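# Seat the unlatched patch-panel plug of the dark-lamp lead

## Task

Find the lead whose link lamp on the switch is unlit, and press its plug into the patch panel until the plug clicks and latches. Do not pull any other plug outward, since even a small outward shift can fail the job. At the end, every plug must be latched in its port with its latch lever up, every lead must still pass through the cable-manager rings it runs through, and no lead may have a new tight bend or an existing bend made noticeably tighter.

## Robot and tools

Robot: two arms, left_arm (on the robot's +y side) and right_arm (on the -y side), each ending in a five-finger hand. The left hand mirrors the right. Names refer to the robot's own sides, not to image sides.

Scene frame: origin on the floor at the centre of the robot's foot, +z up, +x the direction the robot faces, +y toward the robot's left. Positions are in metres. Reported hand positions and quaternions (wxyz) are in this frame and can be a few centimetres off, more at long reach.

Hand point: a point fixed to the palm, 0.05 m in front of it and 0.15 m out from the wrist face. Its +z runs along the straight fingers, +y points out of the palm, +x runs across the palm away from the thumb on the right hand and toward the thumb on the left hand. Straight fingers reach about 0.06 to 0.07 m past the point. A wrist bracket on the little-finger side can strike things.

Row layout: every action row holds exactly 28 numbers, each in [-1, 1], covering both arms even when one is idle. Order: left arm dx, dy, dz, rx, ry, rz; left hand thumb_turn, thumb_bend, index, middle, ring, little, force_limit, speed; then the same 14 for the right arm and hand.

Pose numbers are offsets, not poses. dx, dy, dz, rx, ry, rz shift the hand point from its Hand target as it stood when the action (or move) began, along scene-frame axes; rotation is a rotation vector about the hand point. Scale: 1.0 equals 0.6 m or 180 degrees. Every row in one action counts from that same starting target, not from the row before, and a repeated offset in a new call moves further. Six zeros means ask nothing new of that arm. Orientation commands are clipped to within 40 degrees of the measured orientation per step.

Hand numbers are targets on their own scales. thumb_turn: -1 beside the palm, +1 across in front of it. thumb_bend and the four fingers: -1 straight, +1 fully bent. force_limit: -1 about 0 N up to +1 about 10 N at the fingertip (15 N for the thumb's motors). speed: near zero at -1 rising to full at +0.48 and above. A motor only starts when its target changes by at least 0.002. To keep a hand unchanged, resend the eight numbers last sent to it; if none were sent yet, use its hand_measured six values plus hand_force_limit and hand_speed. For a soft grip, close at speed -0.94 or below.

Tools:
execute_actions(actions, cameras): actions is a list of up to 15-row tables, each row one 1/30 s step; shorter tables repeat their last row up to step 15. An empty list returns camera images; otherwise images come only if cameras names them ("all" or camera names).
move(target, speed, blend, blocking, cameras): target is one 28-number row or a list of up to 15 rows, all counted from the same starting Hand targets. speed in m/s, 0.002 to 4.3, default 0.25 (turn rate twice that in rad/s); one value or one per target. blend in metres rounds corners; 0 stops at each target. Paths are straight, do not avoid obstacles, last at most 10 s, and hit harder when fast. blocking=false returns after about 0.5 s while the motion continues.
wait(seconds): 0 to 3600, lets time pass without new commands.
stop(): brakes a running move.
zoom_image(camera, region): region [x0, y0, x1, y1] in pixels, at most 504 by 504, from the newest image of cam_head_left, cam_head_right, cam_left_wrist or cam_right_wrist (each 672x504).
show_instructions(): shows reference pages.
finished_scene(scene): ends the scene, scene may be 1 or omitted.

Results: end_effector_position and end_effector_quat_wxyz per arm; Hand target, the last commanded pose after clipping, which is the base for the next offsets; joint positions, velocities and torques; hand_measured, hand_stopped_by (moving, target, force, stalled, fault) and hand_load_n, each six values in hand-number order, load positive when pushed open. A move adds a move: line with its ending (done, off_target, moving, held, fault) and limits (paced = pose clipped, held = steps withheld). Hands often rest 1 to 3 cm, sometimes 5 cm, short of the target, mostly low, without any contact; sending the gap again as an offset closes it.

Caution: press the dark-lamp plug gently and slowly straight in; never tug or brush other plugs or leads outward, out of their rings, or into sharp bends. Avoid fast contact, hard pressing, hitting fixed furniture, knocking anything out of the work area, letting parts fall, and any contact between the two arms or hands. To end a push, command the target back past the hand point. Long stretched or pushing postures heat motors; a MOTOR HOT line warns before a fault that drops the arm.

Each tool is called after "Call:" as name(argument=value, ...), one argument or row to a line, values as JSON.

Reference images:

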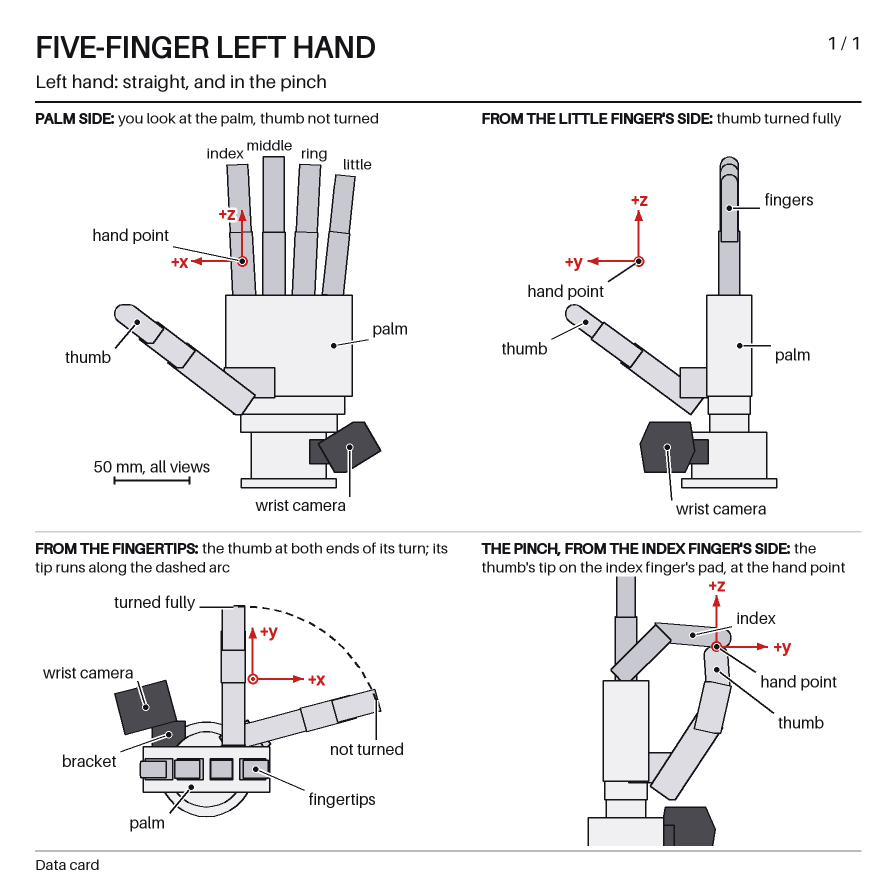

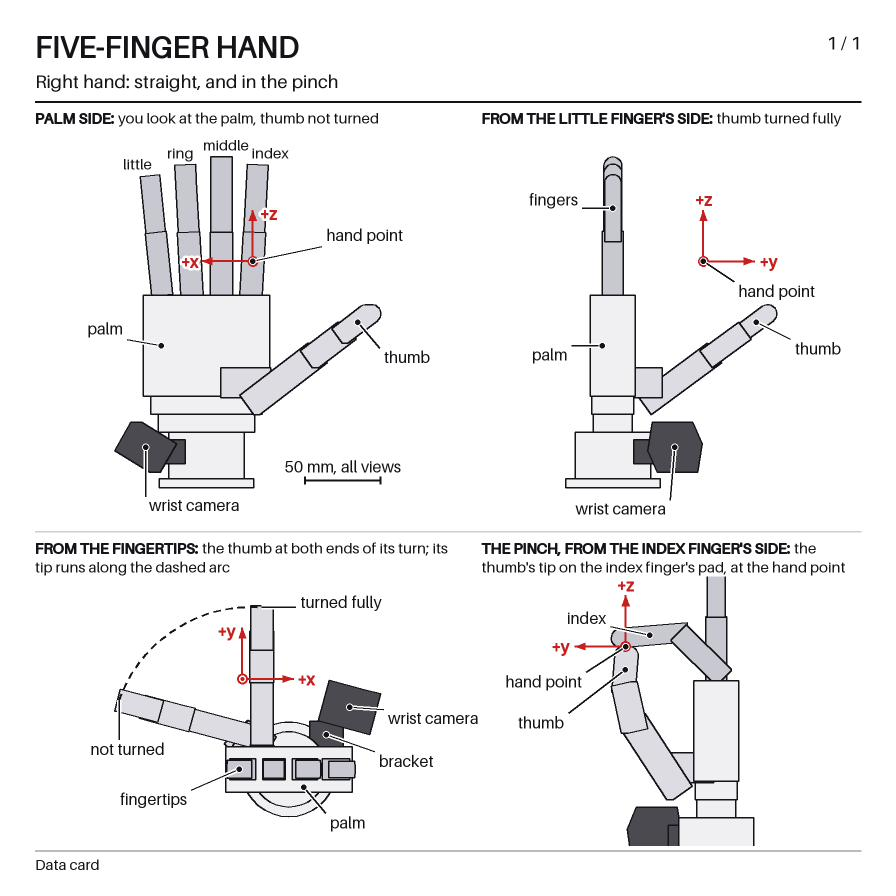

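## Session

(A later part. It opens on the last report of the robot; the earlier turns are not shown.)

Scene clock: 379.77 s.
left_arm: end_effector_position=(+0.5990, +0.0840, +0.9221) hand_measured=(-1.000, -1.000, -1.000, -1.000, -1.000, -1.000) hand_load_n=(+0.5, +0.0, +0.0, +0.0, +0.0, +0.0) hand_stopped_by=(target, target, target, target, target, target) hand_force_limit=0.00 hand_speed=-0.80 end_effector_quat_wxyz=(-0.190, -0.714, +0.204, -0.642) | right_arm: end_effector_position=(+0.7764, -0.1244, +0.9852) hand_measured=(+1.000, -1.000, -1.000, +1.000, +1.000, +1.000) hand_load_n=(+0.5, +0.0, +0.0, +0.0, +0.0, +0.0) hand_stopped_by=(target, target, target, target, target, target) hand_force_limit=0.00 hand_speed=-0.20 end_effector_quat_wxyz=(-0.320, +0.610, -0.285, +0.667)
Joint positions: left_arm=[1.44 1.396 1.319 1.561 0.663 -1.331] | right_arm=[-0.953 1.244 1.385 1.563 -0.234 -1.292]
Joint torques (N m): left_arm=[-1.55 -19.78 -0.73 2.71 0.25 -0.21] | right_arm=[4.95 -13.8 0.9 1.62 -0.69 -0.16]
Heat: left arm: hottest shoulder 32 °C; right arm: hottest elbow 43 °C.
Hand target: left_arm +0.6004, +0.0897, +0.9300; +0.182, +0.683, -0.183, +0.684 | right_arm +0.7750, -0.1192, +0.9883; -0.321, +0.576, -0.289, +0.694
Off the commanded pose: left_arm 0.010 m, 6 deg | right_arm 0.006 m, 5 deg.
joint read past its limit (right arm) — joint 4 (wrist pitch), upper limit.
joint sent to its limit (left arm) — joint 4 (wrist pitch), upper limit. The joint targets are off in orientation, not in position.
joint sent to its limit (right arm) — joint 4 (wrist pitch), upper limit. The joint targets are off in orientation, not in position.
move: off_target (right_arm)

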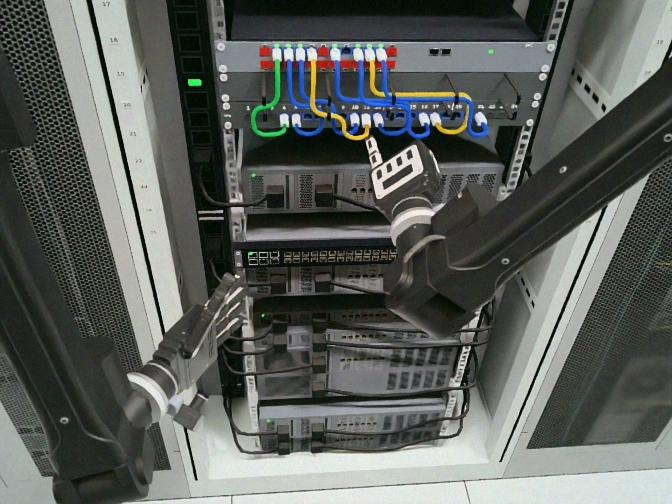

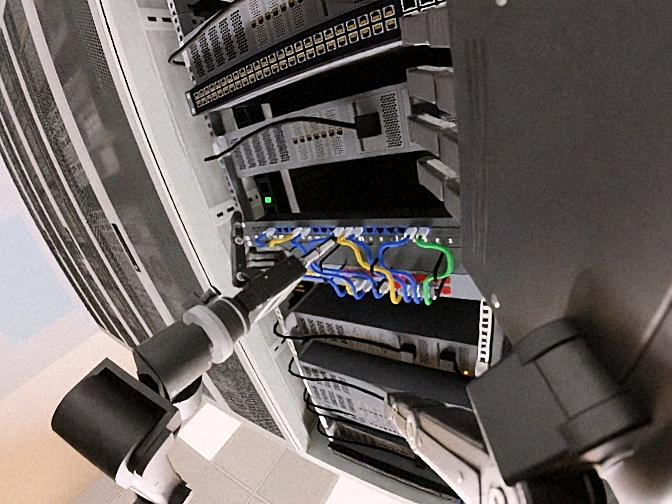

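Call:
move(
  target=[0,0,0,0,0,0,-1,-1,-1,-1,-1,-1,0.0,-0.8,0,-0.003,0.0065,-0.0051,0.0224,0.0289,1,-1,-1,1,1,1,0.0,-0.2],
  speed=0.04,
  cameras=["cam_head_left","cam_head_right","cam_left_wrist"],
)

Call:
zoom_image(
  camera="cam_head_left",
  region=[330, 90, 400, 160],
)

Scene clock: 381.73 s.
left_arm: end_effector_position=(+0.5990, +0.0840, +0.9221) hand_measured=(-1.000, -1.000, -1.000, -1.000, -1.000, -1.000) hand_load_n=(+0.0, +0.0, +0.0, +0.0, +0.0, +0.0) hand_stopped_by=(target, target, target, target, target, target) hand_force_limit=0.00 hand_speed=-0.80 end_effector_quat_wxyz=(-0.190, -0.714, +0.204, -0.642) | right_arm: end_effector_position=(+0.7737, -0.1167, +0.9897) hand_measured=(+1.000, -1.000, -1.000, +1.000, +1.000, +1.000) hand_load_n=(+0.0, +0.0, +0.0, +0.0, +0.0, +0.0) hand_stopped_by=(target, target, target, target, target, target) hand_force_limit=0.00 hand_speed=-0.20 end_effector_quat_wxyz=(-0.336, +0.614, -0.270, +0.661)
Joint positions: left_arm=[1.44 1.396 1.319 1.561 0.663 -1.331] | right_arm=[-0.953 1.231 1.363 1.55 -0.276 -1.292]
Joint torques (N m): left_arm=[-1.55 -19.31 -0.91 2.65 0.25 -0.21] | right_arm=[2.84 -14.86 0.84 1.44 -0.74 -0.02]
Heat: left arm: hottest shoulder 32 °C; right arm: hottest elbow 43 °C.
Hand target: left_arm +0.6004, +0.0897, +0.9300; +0.182, +0.683, -0.183, +0.684 | right_arm +0.7749, -0.1209, +0.9920; -0.338, +0.615, -0.268, +0.660
Off the commanded pose: left_arm 0.010 m, 6 deg | right_arm 0.005 m, 0 deg.
joint sent to its limit (left arm) — joint 4 (wrist pitch), upper limit. The joint targets are off in orientation, not in position.
move: done

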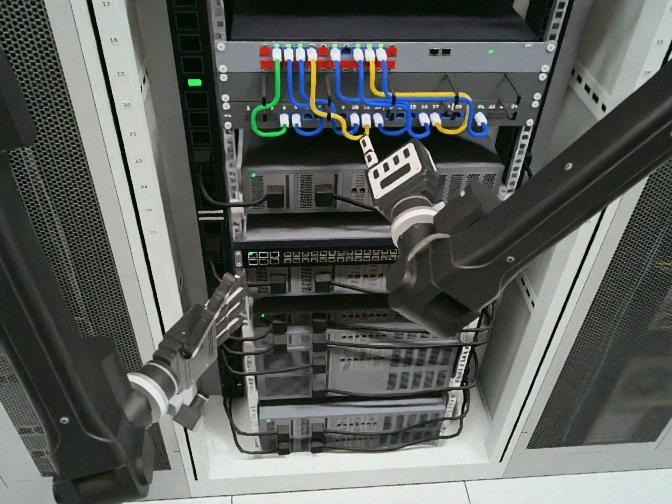

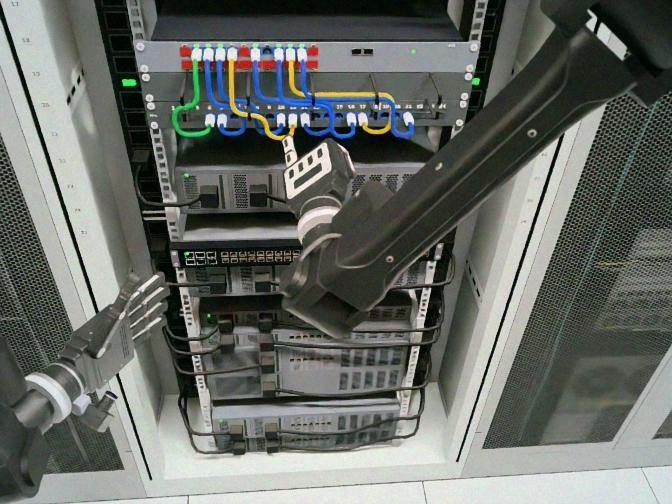

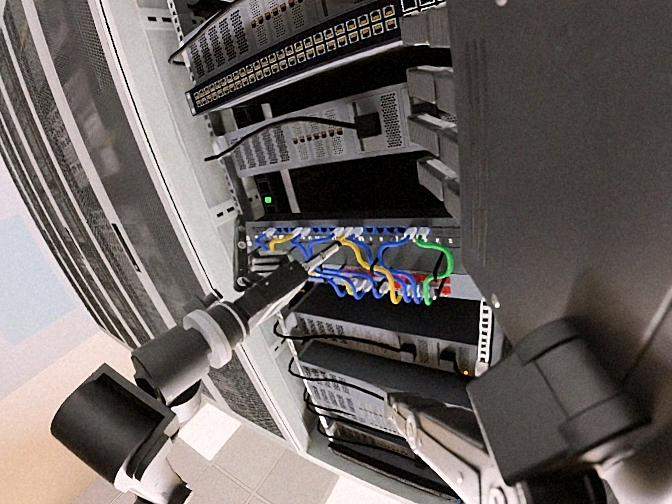

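Scaled by 7.200 from the camera's image (finer frame: 960x720).

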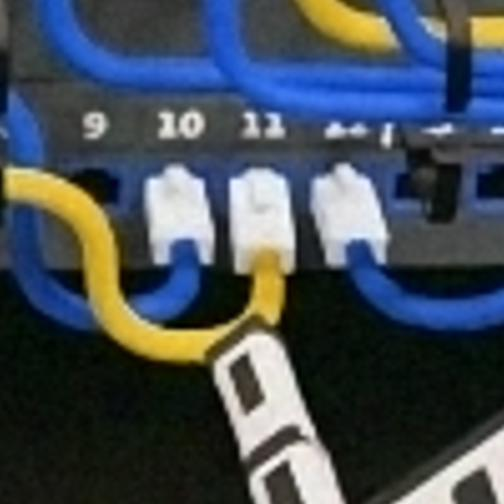

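Call:
move(
  target=[0,0,0,0,0,0,-1,-1,-1,-1,-1,-1,0.0,-0.8,0,-0.0175,0.0071,0,0,0,1,-1,-1,1,1,1,0.0,-0.2],
  speed=0.04,
  cameras=["cam_head_left","cam_head_right","cam_left_wrist"],
)

Call:
zoom_image(
  camera="cam_head_left",
  region=[355, 105, 395, 145],
)

Call:
zoom_image(
  camera="cam_left_wrist",
  region=[318, 225, 358, 265],
)

Scene clock: 383.00 s.
left_arm: end_effector_position=(+0.5990, +0.0840, +0.9221) hand_measured=(-1.000, -1.000, -1.000, -1.000, -1.000, -1.000) hand_load_n=(+0.0, +0.0, +0.0, +0.0, +0.0, +0.0) hand_stopped_by=(target, target, target, target, target, target) hand_force_limit=0.00 hand_speed=-0.80 end_effector_quat_wxyz=(-0.190, -0.714, +0.204, -0.642) | right_arm: end_effector_position=(+0.7754, -0.1241, +0.9979) hand_measured=(+1.000, -1.000, -1.000, +1.000, +1.000, +1.000) hand_load_n=(+0.0, +0.0, -0.5, +0.0, +0.0, +0.0) hand_stopped_by=(target, target, target, target, target, target) hand_force_limit=0.00 hand_speed=-0.20 end_effector_quat_wxyz=(-0.339, +0.610, -0.273, +0.662)
Joint positions: left_arm=[1.44 1.396 1.319 1.561 0.663 -1.331] | right_arm=[-0.958 1.206 1.346 1.55 -0.276 -1.275]
Joint torques (N m): left_arm=[-1.14 -19.66 -0.81 2.63 0.26 -0.21] | right_arm=[1.49 -14.45 0.77 1.4 -0.64 -0.03]
Heat: left arm: hottest shoulder 32 °C; right arm: hottest elbow 42 °C.
Hand target: left_arm +0.6004, +0.0897, +0.9300; +0.182, +0.683, -0.183, +0.684 | right_arm +0.7749, -0.1313, +0.9963; -0.338, +0.615, -0.268, +0.660
Off the commanded pose: left_arm 0.010 m, 6 deg | right_arm 0.008 m, 1 deg.
joint sent to its limit (left arm) — joint 4 (wrist pitch), upper limit. The joint targets are off in orientation, not in position.
move: done

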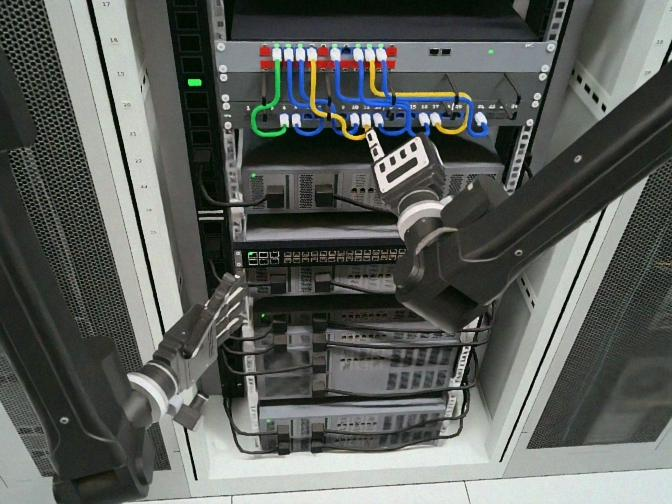

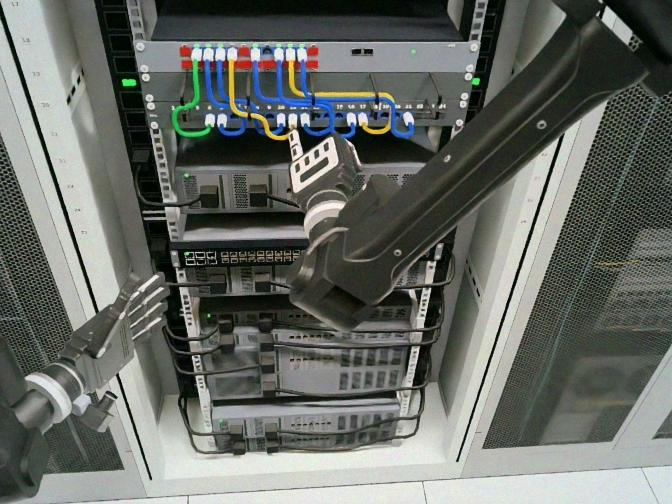

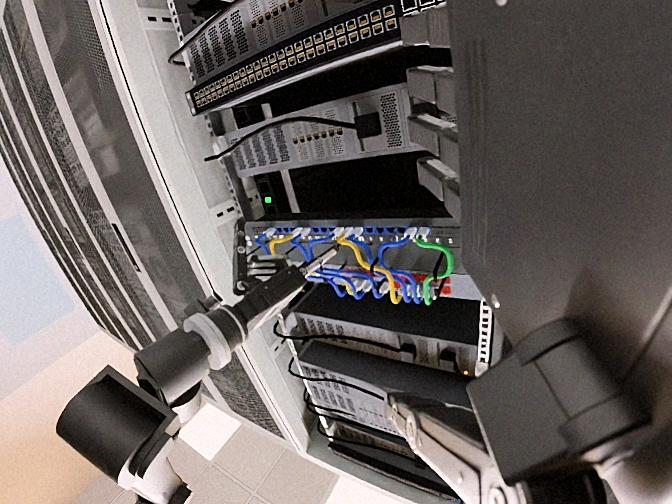

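Scaled by 12.600 from the camera's image (finer frame: 960x720).

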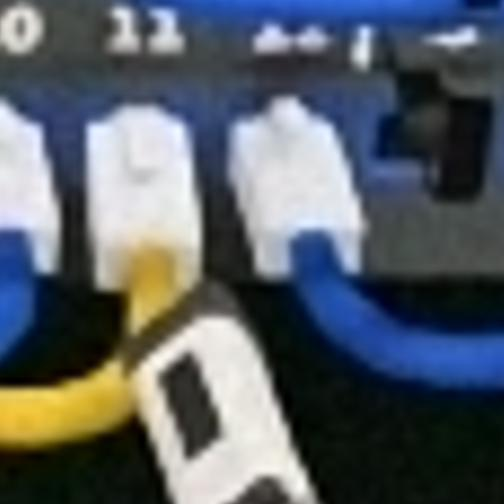

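Scaled by 12.600 from the camera's image (finer frame: 960x720).

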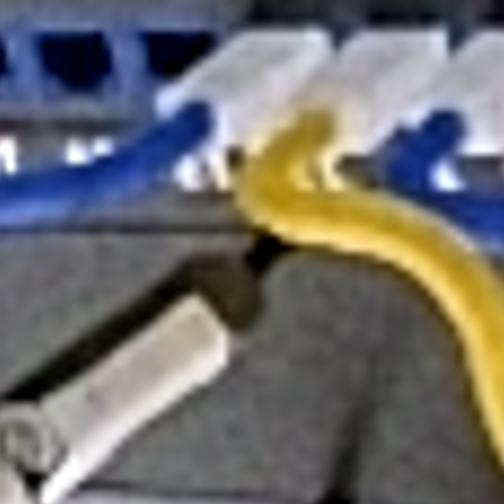

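Call:
move(
  target=[
    [0,0,0,0,0,0,-1,-1,-1,-1,-1,-1,0.0,-0.8,0,-0.01,0.0024,0,0,0,1,-1,-1,1,1,1,0.0,-0.2],
    [0,0,0,0,0,0,-1,-1,-1,-1,-1,-1,0.0,-0.8,0.0233,-0.0131,-0.0004,0,0,0,1,-1,-1,1,1,1,0.0,-0.2],
  ],
  speed=0.04,
  cameras=["cam_head_left","cam_head_right","cam_left_wrist"],
)

Call:
zoom_image(
  camera="cam_head_left",
  region=[355, 105, 395, 145],
)

Call:
zoom_image(
  camera="cam_left_wrist",
  region=[318, 225, 358, 265],
)

Call:
zoom_image(
  camera="cam_head_right",
  region=[275, 100, 315, 140],
)

Scene clock: 385.00 s.
left_arm: end_effector_position=(+0.5990, +0.0840, +0.9221) hand_measured=(-1.000, -1.000, -1.000, -1.000, -1.000, -1.000) hand_load_n=(+0.0, +0.0, +0.0, +0.0, +0.0, +0.0) hand_stopped_by=(target, target, target, target, target, target) hand_force_limit=0.00 hand_speed=-0.80 end_effector_quat_wxyz=(-0.190, -0.714, +0.204, -0.642) | right_arm: end_effector_position=(+0.7815, -0.1277, +0.9943) hand_measured=(+1.000, -1.000, -1.000, +1.000, +1.000, +1.000) hand_load_n=(+0.0, +0.0, +0.0, +0.0, +0.0, +0.0) hand_stopped_by=(target, target, target, target, target, target) hand_force_limit=0.00 hand_speed=-0.20 end_effector_quat_wxyz=(-0.343, +0.616, -0.273, +0.655)
Joint positions: left_arm=[1.44 1.396 1.319 1.561 0.663 -1.331] | right_arm=[-0.971 1.197 1.358 1.514 -0.276 -1.261]
Joint torques (N m): left_arm=[-1.61 -19.49 -0.95 2.73 0.28 -0.22] | right_arm=[1.44 -15.09 2.36 1.44 -0.59 0]
Heat: left arm: hottest shoulder 32 °C; right arm: hottest elbow 42 °C.
Hand target: left_arm +0.6004, +0.0897, +0.9300; +0.182, +0.683, -0.183, +0.684 | right_arm +0.7891, -0.1394, +0.9963; -0.338, +0.615, -0.268, +0.660
Off the commanded pose: left_arm 0.010 m, 6 deg | right_arm 0.014 m, 1 deg.
joint sent to its limit (left arm) — joint 4 (wrist pitch), upper limit. The joint targets are off in orientation, not in position.
move: off_target (right_arm)

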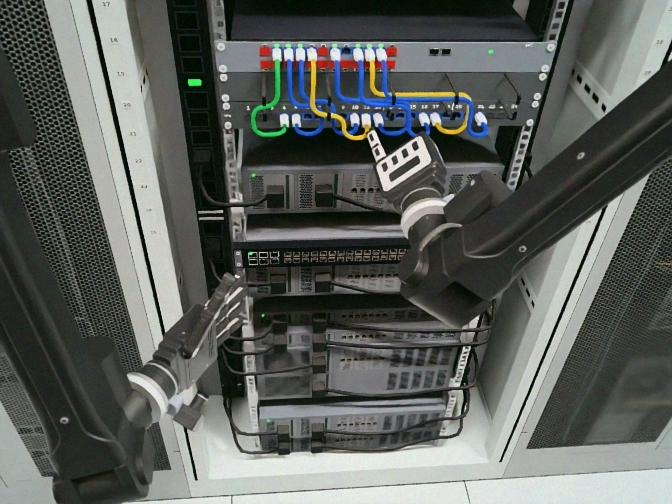

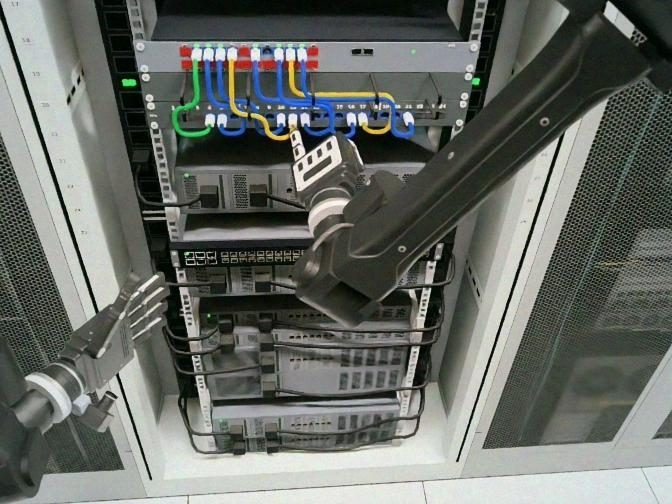

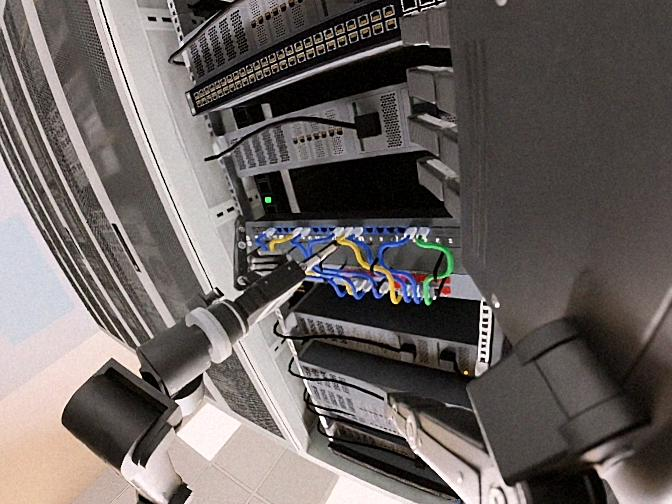

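Scaled by 12.600 from the camera's image (finer frame: 960x720).

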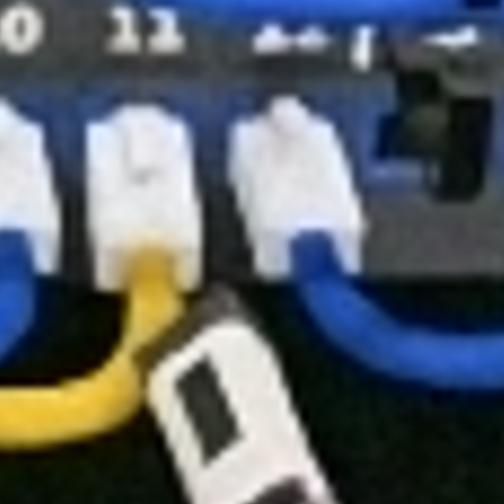

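Scaled by 12.600 from the camera's image (finer frame: 960x720).

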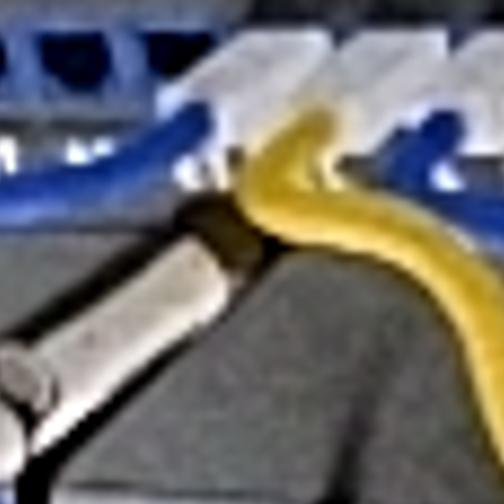

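Scaled by 12.600 from the camera's image (finer frame: 960x720).

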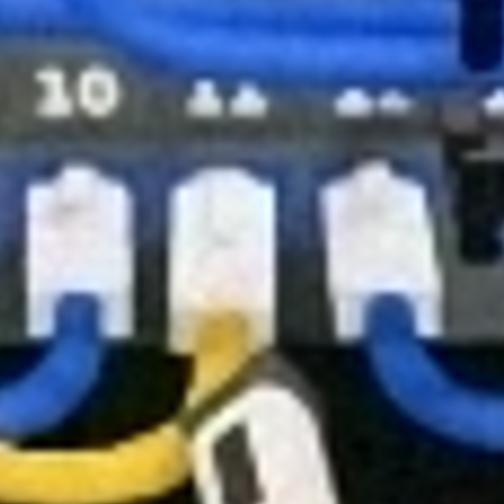

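Call:
move(
  target=[0,0,0,0,0,0,-1,-1,-1,-1,-1,-1,0.0,-0.8,0.0117,-0.0063,0.0035,0,0,0,1,-1,-1,1,1,1,0.0,-0.2],
  speed=0.04,
  cameras=["cam_head_left","cam_head_right","cam_left_wrist"],
)

Call:
zoom_image(
  camera="cam_head_left",
  region=[355, 105, 395, 145],
)

Call:
zoom_image(
  camera="cam_left_wrist",
  region=[318, 225, 358, 265],
)

Scene clock: 385.77 s.
left_arm: end_effector_position=(+0.5990, +0.0840, +0.9221) hand_measured=(-1.000, -1.000, -1.000, -1.000, -1.000, -1.000) hand_load_n=(+0.0, +0.0, +0.0, +0.0, +0.5, +0.0) hand_stopped_by=(target, target, target, target, target, target) hand_force_limit=0.00 hand_speed=-0.80 end_effector_quat_wxyz=(-0.190, -0.714, +0.204, -0.642) | right_arm: end_effector_position=(+0.7825, -0.1282, +0.9924) hand_measured=(+1.000, -1.000, -1.000, +1.000, +1.000, +1.000) hand_load_n=(+0.0, +0.0, +0.0, +0.0, -0.5, +0.0) hand_stopped_by=(target, target, target, target, target, target) hand_force_limit=0.00 hand_speed=-0.20 end_effector_quat_wxyz=(-0.343, +0.619, -0.273, +0.652)
Joint positions: left_arm=[1.44 1.396 1.319 1.561 0.663 -1.331] | right_arm=[-0.976 1.195 1.361 1.502 -0.276 -1.258]
Joint torques (N m): left_arm=[-1.38 -19.43 -0.88 2.59 0.3 -0.2] | right_arm=[1.61 -15.62 3.04 1.1 -0.56 -0.01]
Heat: left arm: hottest shoulder 32 °C; right arm: hottest elbow 42 °C.
Hand target: left_arm +0.6004, +0.0897, +0.9300; +0.182, +0.683, -0.183, +0.684 | right_arm +0.7960, -0.1430, +0.9983; -0.338, +0.615, -0.268, +0.660
Off the commanded pose: left_arm 0.010 m, 6 deg | right_arm 0.021 m, 1 deg.
joint sent to its limit (left arm) — joint 4 (wrist pitch), upper limit. The joint targets are off in orientation, not in position.
move: off_target (right_arm)

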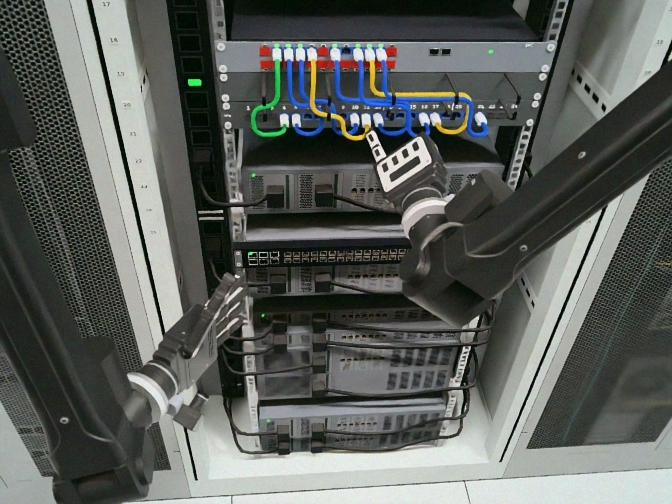

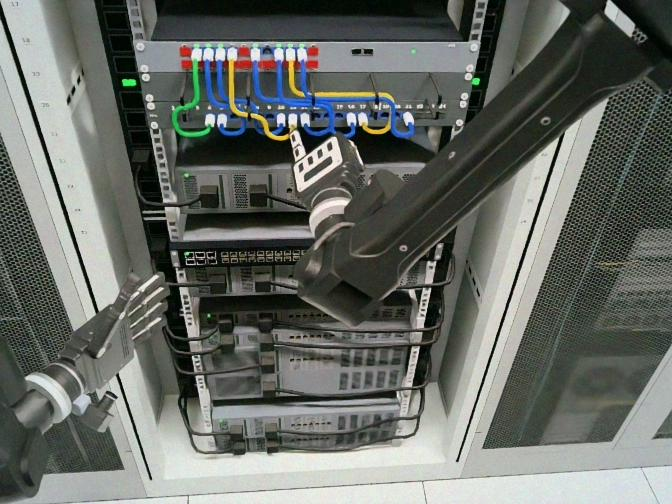

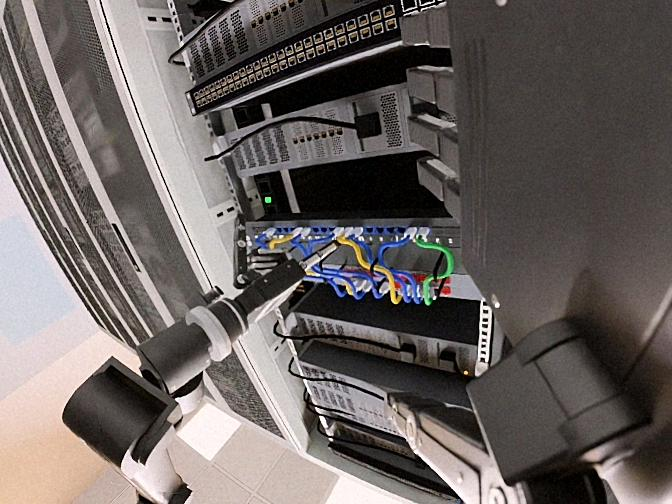

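Scaled by 12.600 from the camera's image (finer frame: 960x720).

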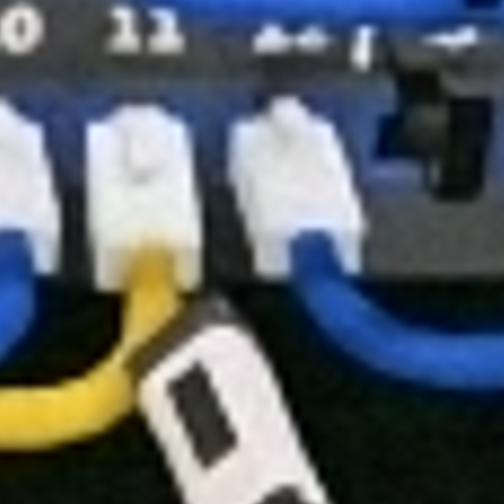

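Scaled by 12.600 from the camera's image (finer frame: 960x720).

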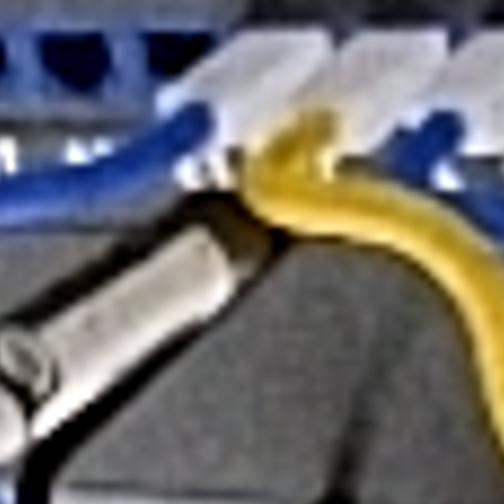

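Call:
move(
  target=[0,0,0,0,0,0,-1,-1,-1,-1,-1,-1,0.0,-0.8,0.0,-0.0022,0.0025,0,0,0,1,-1,-1,1,1,1,0.0,-0.2],
  speed=0.02,
  cameras=["cam_head_left","cam_left_wrist"],
)

Call:
zoom_image(
  camera="cam_head_left",
  region=[355, 105, 395, 145],
)

Call:
zoom_image(
  camera="cam_left_wrist",
  region=[318, 225, 358, 265],
)

Scene clock: 386.57 s.
left_arm: end_effector_position=(+0.5990, +0.0840, +0.9221) hand_measured=(-1.000, -1.000, -1.000, -1.000, -1.000, -1.000) hand_load_n=(+0.0, +0.0, +0.0, +0.0, +0.0, -0.5) hand_stopped_by=(target, target, target, target, target, target) hand_force_limit=0.00 hand_speed=-0.80 end_effector_quat_wxyz=(-0.190, -0.714, +0.204, -0.642) | right_arm: end_effector_position=(+0.7827, -0.1284, +0.9923) hand_measured=(+1.000, -1.000, -1.000, +1.000, +1.000, +1.000) hand_load_n=(+0.0, +0.0, +0.0, +0.0, +0.0, -0.5) hand_stopped_by=(target, target, target, target, target, target) hand_force_limit=0.00 hand_speed=-0.20 end_effector_quat_wxyz=(-0.344, +0.619, -0.273, +0.651)
Joint positions: left_arm=[1.44 1.396 1.319 1.561 0.663 -1.331] | right_arm=[-0.976 1.194 1.361 1.5 -0.276 -1.256]
Joint torques (N m): left_arm=[-2.08 -19.08 -0.94 2.66 0.26 -0.2] | right_arm=[1.55 -15.68 2.78 1.2 -0.58 -0.03]
Heat: left arm: hottest shoulder 32 °C; right arm: hottest elbow 42 °C.
Hand target: left_arm +0.6004, +0.0897, +0.9300; +0.182, +0.683, -0.183, +0.684 | right_arm +0.7959, -0.1444, +0.9996; -0.338, +0.615, -0.268, +0.660
Off the commanded pose: left_arm 0.010 m, 6 deg | right_arm 0.022 m, 1 deg.
joint sent to its limit (left arm) — joint 4 (wrist pitch), upper limit. The joint targets are off in orientation, not in position.
move: off_target (right_arm)

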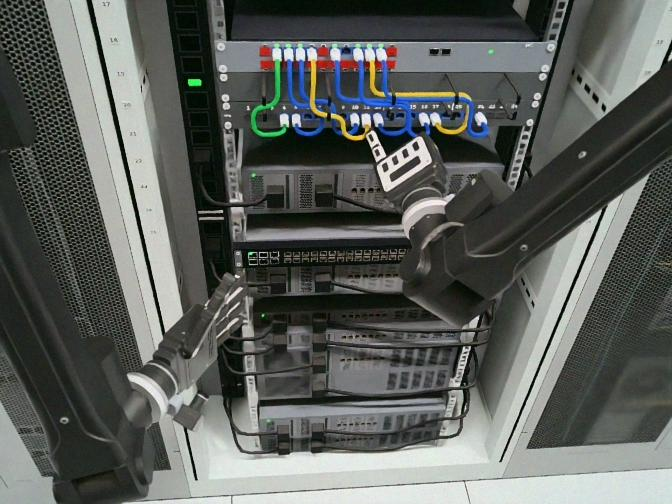

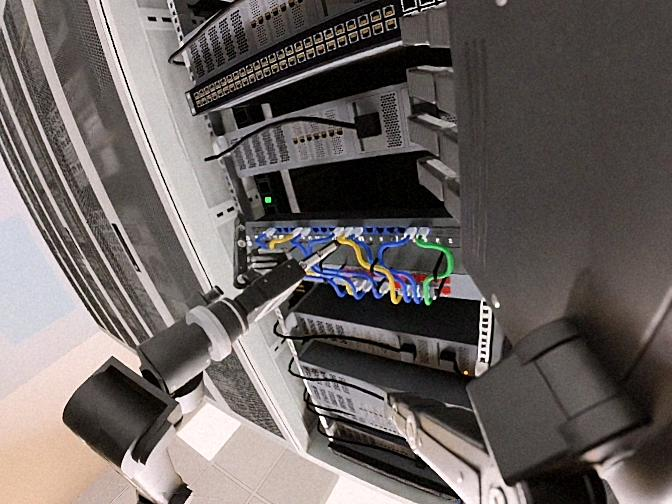

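Scaled by 12.600 from the camera's image (finer frame: 960x720).

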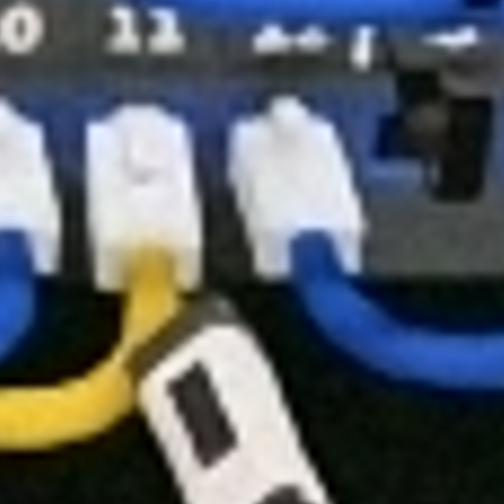

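Scaled by 12.600 from the camera's image (finer frame: 960x720).

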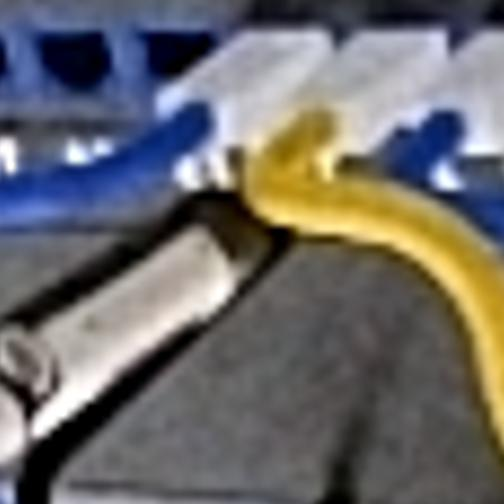

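Call:
move(
  target=[0,0,0,0,0,0,-1,-1,-1,-1,-1,-1,0.0,-0.8,0.0,-0.0022,0.0025,0,0,0,1,-1,-1,1,1,1,0.0,-0.2],
  speed=0.02,
)

Call:
move(
  target=[0,0,0,0,0,0,-1,-1,-1,-1,-1,-1,0.0,-0.8,-0.003,-0.0018,0.0031,0,0,0,1,-1,-1,1,1,1,0.0,-0.2],
  speed=0.02,
  cameras=["cam_head_left","cam_left_wrist"],
)

Call:
zoom_image(
  camera="cam_head_left",
  region=[355, 105, 395, 145],
)

Scene clock: 387.97 s.
left_arm: end_effector_position=(+0.5990, +0.0840, +0.9221) hand_measured=(-1.000, -1.000, -1.000, -1.000, -1.000, -1.000) hand_load_n=(+0.0, +0.0, +0.0, +0.0, +0.0, +0.0) hand_stopped_by=(target, target, target, target, target, target) hand_force_limit=0.00 hand_speed=-0.80 end_effector_quat_wxyz=(-0.190, -0.714, +0.204, -0.642) | right_arm: end_effector_position=(+0.7869, -0.1328, +0.9975) hand_measured=(+1.000, -1.000, -1.000, +1.000, +1.000, +1.000) hand_load_n=(+0.0, +0.0, +0.0, +0.0, +0.0, +0.0) hand_stopped_by=(target, target, target, target, target, target) hand_force_limit=0.00 hand_speed=-0.20 end_effector_quat_wxyz=(-0.343, +0.617, -0.273, +0.653)
Joint positions: left_arm=[1.44 1.396 1.319 1.561 0.663 -1.331] | right_arm=[-0.976 1.181 1.361 1.493 -0.276 -1.256]
Joint torques (N m): left_arm=[-1.44 -19.14 -0.94 2.63 0.26 -0.18] | right_arm=[1.32 -15.15 2.61 1.44 -0.56 -0.02]
Heat: left arm: hottest shoulder 32 °C; right arm: hottest elbow 42 °C.
Hand target: left_arm +0.6004, +0.0897, +0.9300; +0.182, +0.683, -0.183, +0.684 | right_arm +0.7960, -0.1458, +1.0013; -0.338, +0.615, -0.268, +0.660
Off the commanded pose: left_arm 0.010 m, 6 deg | right_arm 0.016 m, 1 deg.
joint sent to its limit (left arm) — joint 4 (wrist pitch), upper limit. The joint targets are off in orientation, not in position.
move: off_target (right_arm)

Scene clock: 388.53 s.
left_arm: end_effector_position=(+0.5990, +0.0840, +0.9221) hand_measured=(-1.000, -1.000, -1.000, -1.000, -1.000, -1.000) hand_load_n=(+0.0, +0.0, +0.0, +0.0, +0.0, +0.0) hand_stopped_by=(target, target, target, target, target, target) hand_force_limit=0.00 hand_speed=-0.80 end_effector_quat_wxyz=(-0.190, -0.714, +0.204, -0.642) | right_arm: end_effector_position=(+0.7879, -0.1340, +0.9989) hand_measured=(+1.000, -1.000, -1.000, +1.000, +1.000, +1.000) hand_load_n=(+0.0, +0.0, -0.5, +0.0, +0.0, +0.0) hand_stopped_by=(target, target, target, target, target, target) hand_force_limit=0.00 hand_speed=-0.20 end_effector_quat_wxyz=(-0.343, +0.616, -0.273, +0.654)
Joint positions: left_arm=[1.44 1.396 1.319 1.561 0.663 -1.331] | right_arm=[-0.976 1.179 1.361 1.493 -0.276 -1.256]
Joint torques (N m): left_arm=[-1.9 -19.6 -0.98 2.66 0.25 -0.2] | right_arm=[0.97 -15.44 2 1.58 -0.55 -0.01]
Heat: left arm: hottest shoulder 32 °C; right arm: hottest elbow 42 °C.
Hand target: left_arm +0.6004, +0.0897, +0.9300; +0.182, +0.683, -0.183, +0.684 | right_arm +0.7942, -0.1467, +1.0031; -0.338, +0.615, -0.268, +0.660
Off the commanded pose: left_arm 0.010 m, 6 deg | right_arm 0.015 m, 1 deg.
joint sent to its limit (left arm) — joint 4 (wrist pitch), upper limit. The joint targets are off in orientation, not in position.
move: off_target (right_arm)

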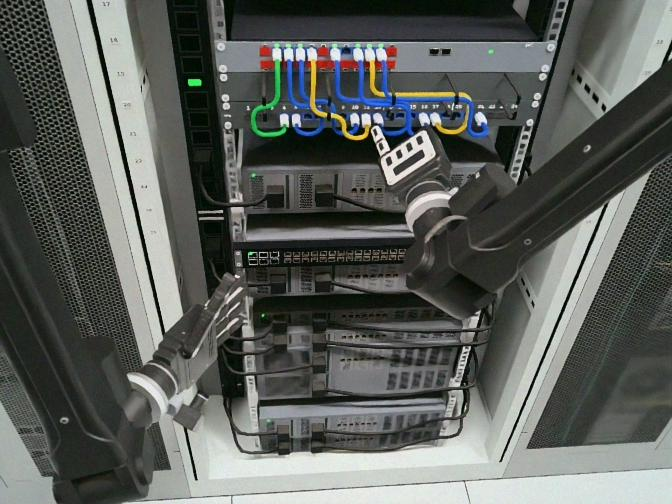

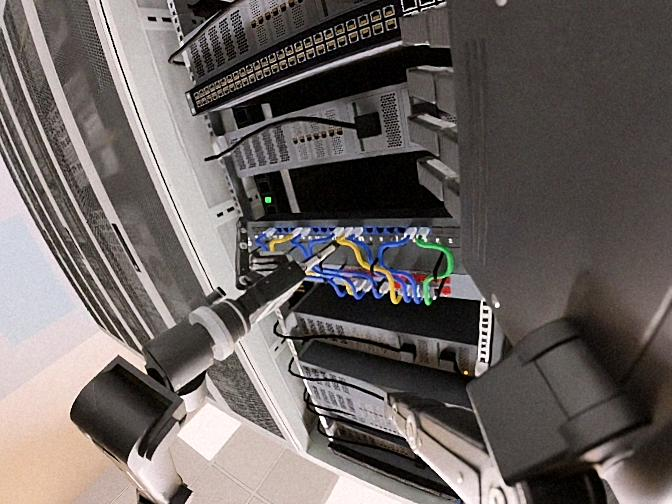

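Scaled by 12.600 from the camera's image (finer frame: 960x720).

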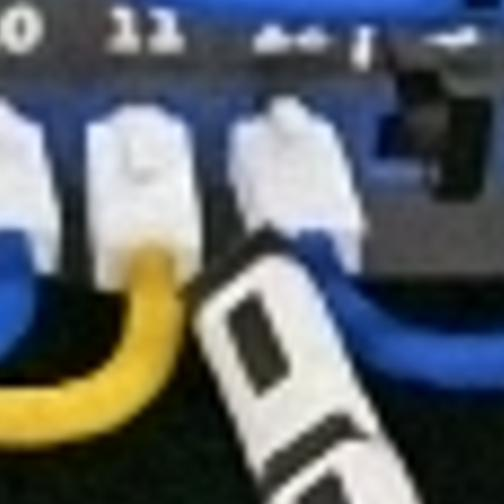

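Call:
move(
  target=[0,0,0,0,0,0,-1,-1,-1,-1,-1,-1,0.0,-0.8,0.0,0.0179,-0.0203,0,0,0,1,-1,-1,1,1,1,0.0,-0.2],
  speed=0.03,
  cameras=["cam_head_left","cam_left_wrist"],
)

Call:
zoom_image(
  camera="cam_head_left",
  region=[355, 105, 395, 145],
)

Scene clock: 389.97 s.
left_arm: end_effector_position=(+0.5990, +0.0840, +0.9221) hand_measured=(-1.000, -1.000, -1.000, -1.000, -1.000, -1.000) hand_load_n=(+0.0, +0.0, +0.0, +0.0, +0.0, +0.0) hand_stopped_by=(target, target, target, target, target, target) hand_force_limit=0.00 hand_speed=-0.80 end_effector_quat_wxyz=(-0.190, -0.714, +0.204, -0.642) | right_arm: end_effector_position=(+0.7963, -0.1380, +1.0020) hand_measured=(+1.000, -1.000, -1.000, +1.000, +1.000, +1.000) hand_load_n=(+0.0, +0.0, +0.0, +0.0, +0.0, +0.0) hand_stopped_by=(target, target, target, target, target, target) hand_force_limit=0.00 hand_speed=-0.20 end_effector_quat_wxyz=(-0.340, +0.610, -0.272, +0.662)
Joint positions: left_arm=[1.44 1.396 1.319 1.561 0.663 -1.331] | right_arm=[-0.977 1.183 1.385 1.493 -0.276 -1.256]
Joint torques (N m): left_arm=[-1.79 -19.08 -0.9 2.71 0.26 -0.2] | right_arm=[1.49 -12.81 2.73 1.85 -0.57 -0.07]
Heat: left arm: hottest shoulder 32 °C; right arm: hottest elbow 42 °C.
Hand target: left_arm +0.6004, +0.0897, +0.9300; +0.182, +0.683, -0.183, +0.684 | right_arm +0.7943, -0.1362, +0.9910; -0.338, +0.615, -0.268, +0.660
Off the commanded pose: left_arm 0.010 m, 6 deg | right_arm 0.011 m, 1 deg.
joint sent to its limit (left arm) — joint 4 (wrist pitch), upper limit. The joint targets are off in orientation, not in position.
move: off_target (right_arm)

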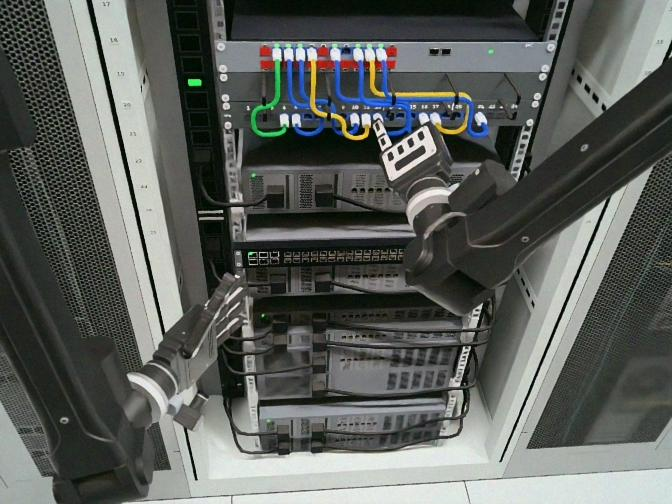

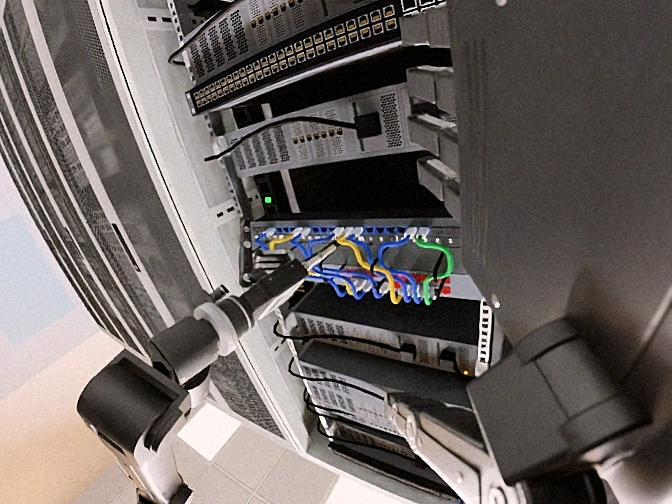

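Scaled by 12.600 from the camera's image (finer frame: 960x720).

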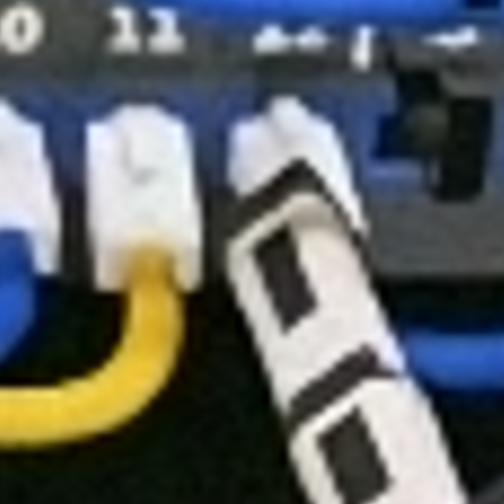

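Call:
move(
  target=[0,0,0,0,0,0,-1,-1,-1,-1,-1,-1,0.0,-0.8,0.0,0.0056,-0.0063,0,0,0,1,-1,-1,1,1,1,0.0,-0.2],
  speed=0.02,
  cameras=["cam_head_left","cam_left_wrist"],
)

Call:
zoom_image(
  camera="cam_head_left",
  region=[355, 105, 395, 145],
)

Scene clock: 390.87 s.
left_arm: end_effector_position=(+0.5990, +0.0840, +0.9221) hand_measured=(-1.000, -1.000, -1.000, -1.000, -1.000, -1.000) hand_load_n=(+0.0, +0.0, +0.0, +0.0, +0.0, -0.5) hand_stopped_by=(target, target, target, target, target, target) hand_force_limit=0.00 hand_speed=-0.80 end_effector_quat_wxyz=(-0.190, -0.714, +0.204, -0.642) | right_arm: end_effector_position=(+0.7953, -0.1342, +0.9968) hand_measured=(+1.000, -1.000, -1.000, +1.000, +1.000, +1.000) hand_load_n=(+0.5, +0.0, +0.0, +0.0, +0.0, +0.0) hand_stopped_by=(target, target, target, target, target, target) hand_force_limit=0.00 hand_speed=-0.20 end_effector_quat_wxyz=(-0.341, +0.611, -0.273, +0.660)
Joint positions: left_arm=[1.44 1.396 1.319 1.561 0.663 -1.331] | right_arm=[-0.977 1.197 1.395 1.493 -0.276 -1.256]
Joint torques (N m): left_arm=[-1.03 -19.19 -0.87 2.76 0.27 -0.22] | right_arm=[1.9 -12.75 2.84 1.83 -0.59 -0.09]
Heat: left arm: hottest shoulder 32 °C; right arm: hottest elbow 42 °C.
Hand target: left_arm +0.6004, +0.0897, +0.9300; +0.182, +0.683, -0.183, +0.684 | right_arm +0.7941, -0.1327, +0.9871; -0.338, +0.615, -0.268, +0.660
Off the commanded pose: left_arm 0.010 m, 6 deg | right_arm 0.010 m, 1 deg.
joint sent to its limit (left arm) — joint 4 (wrist pitch), upper limit. The joint targets are off in orientation, not in position.
move: done

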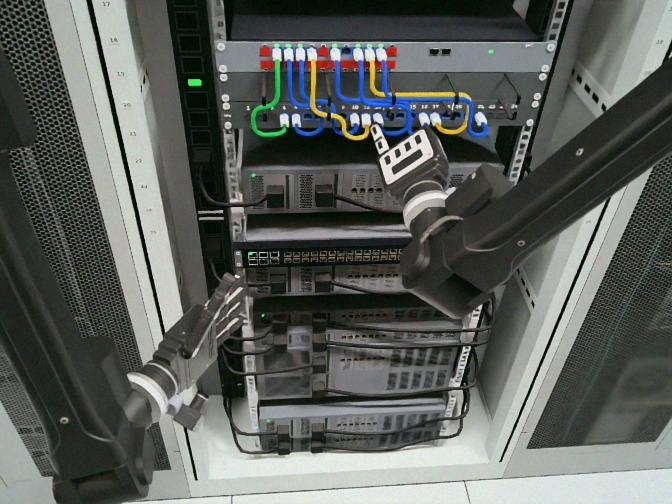

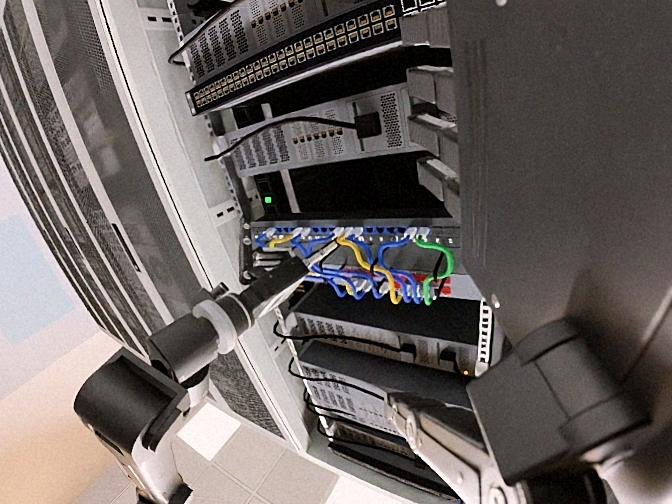

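Scaled by 12.600 from the camera's image (finer frame: 960x720).

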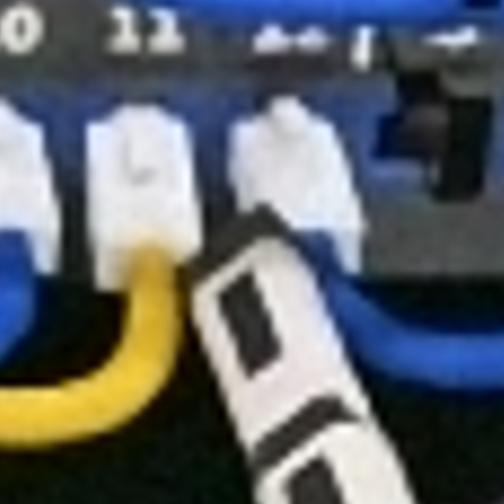

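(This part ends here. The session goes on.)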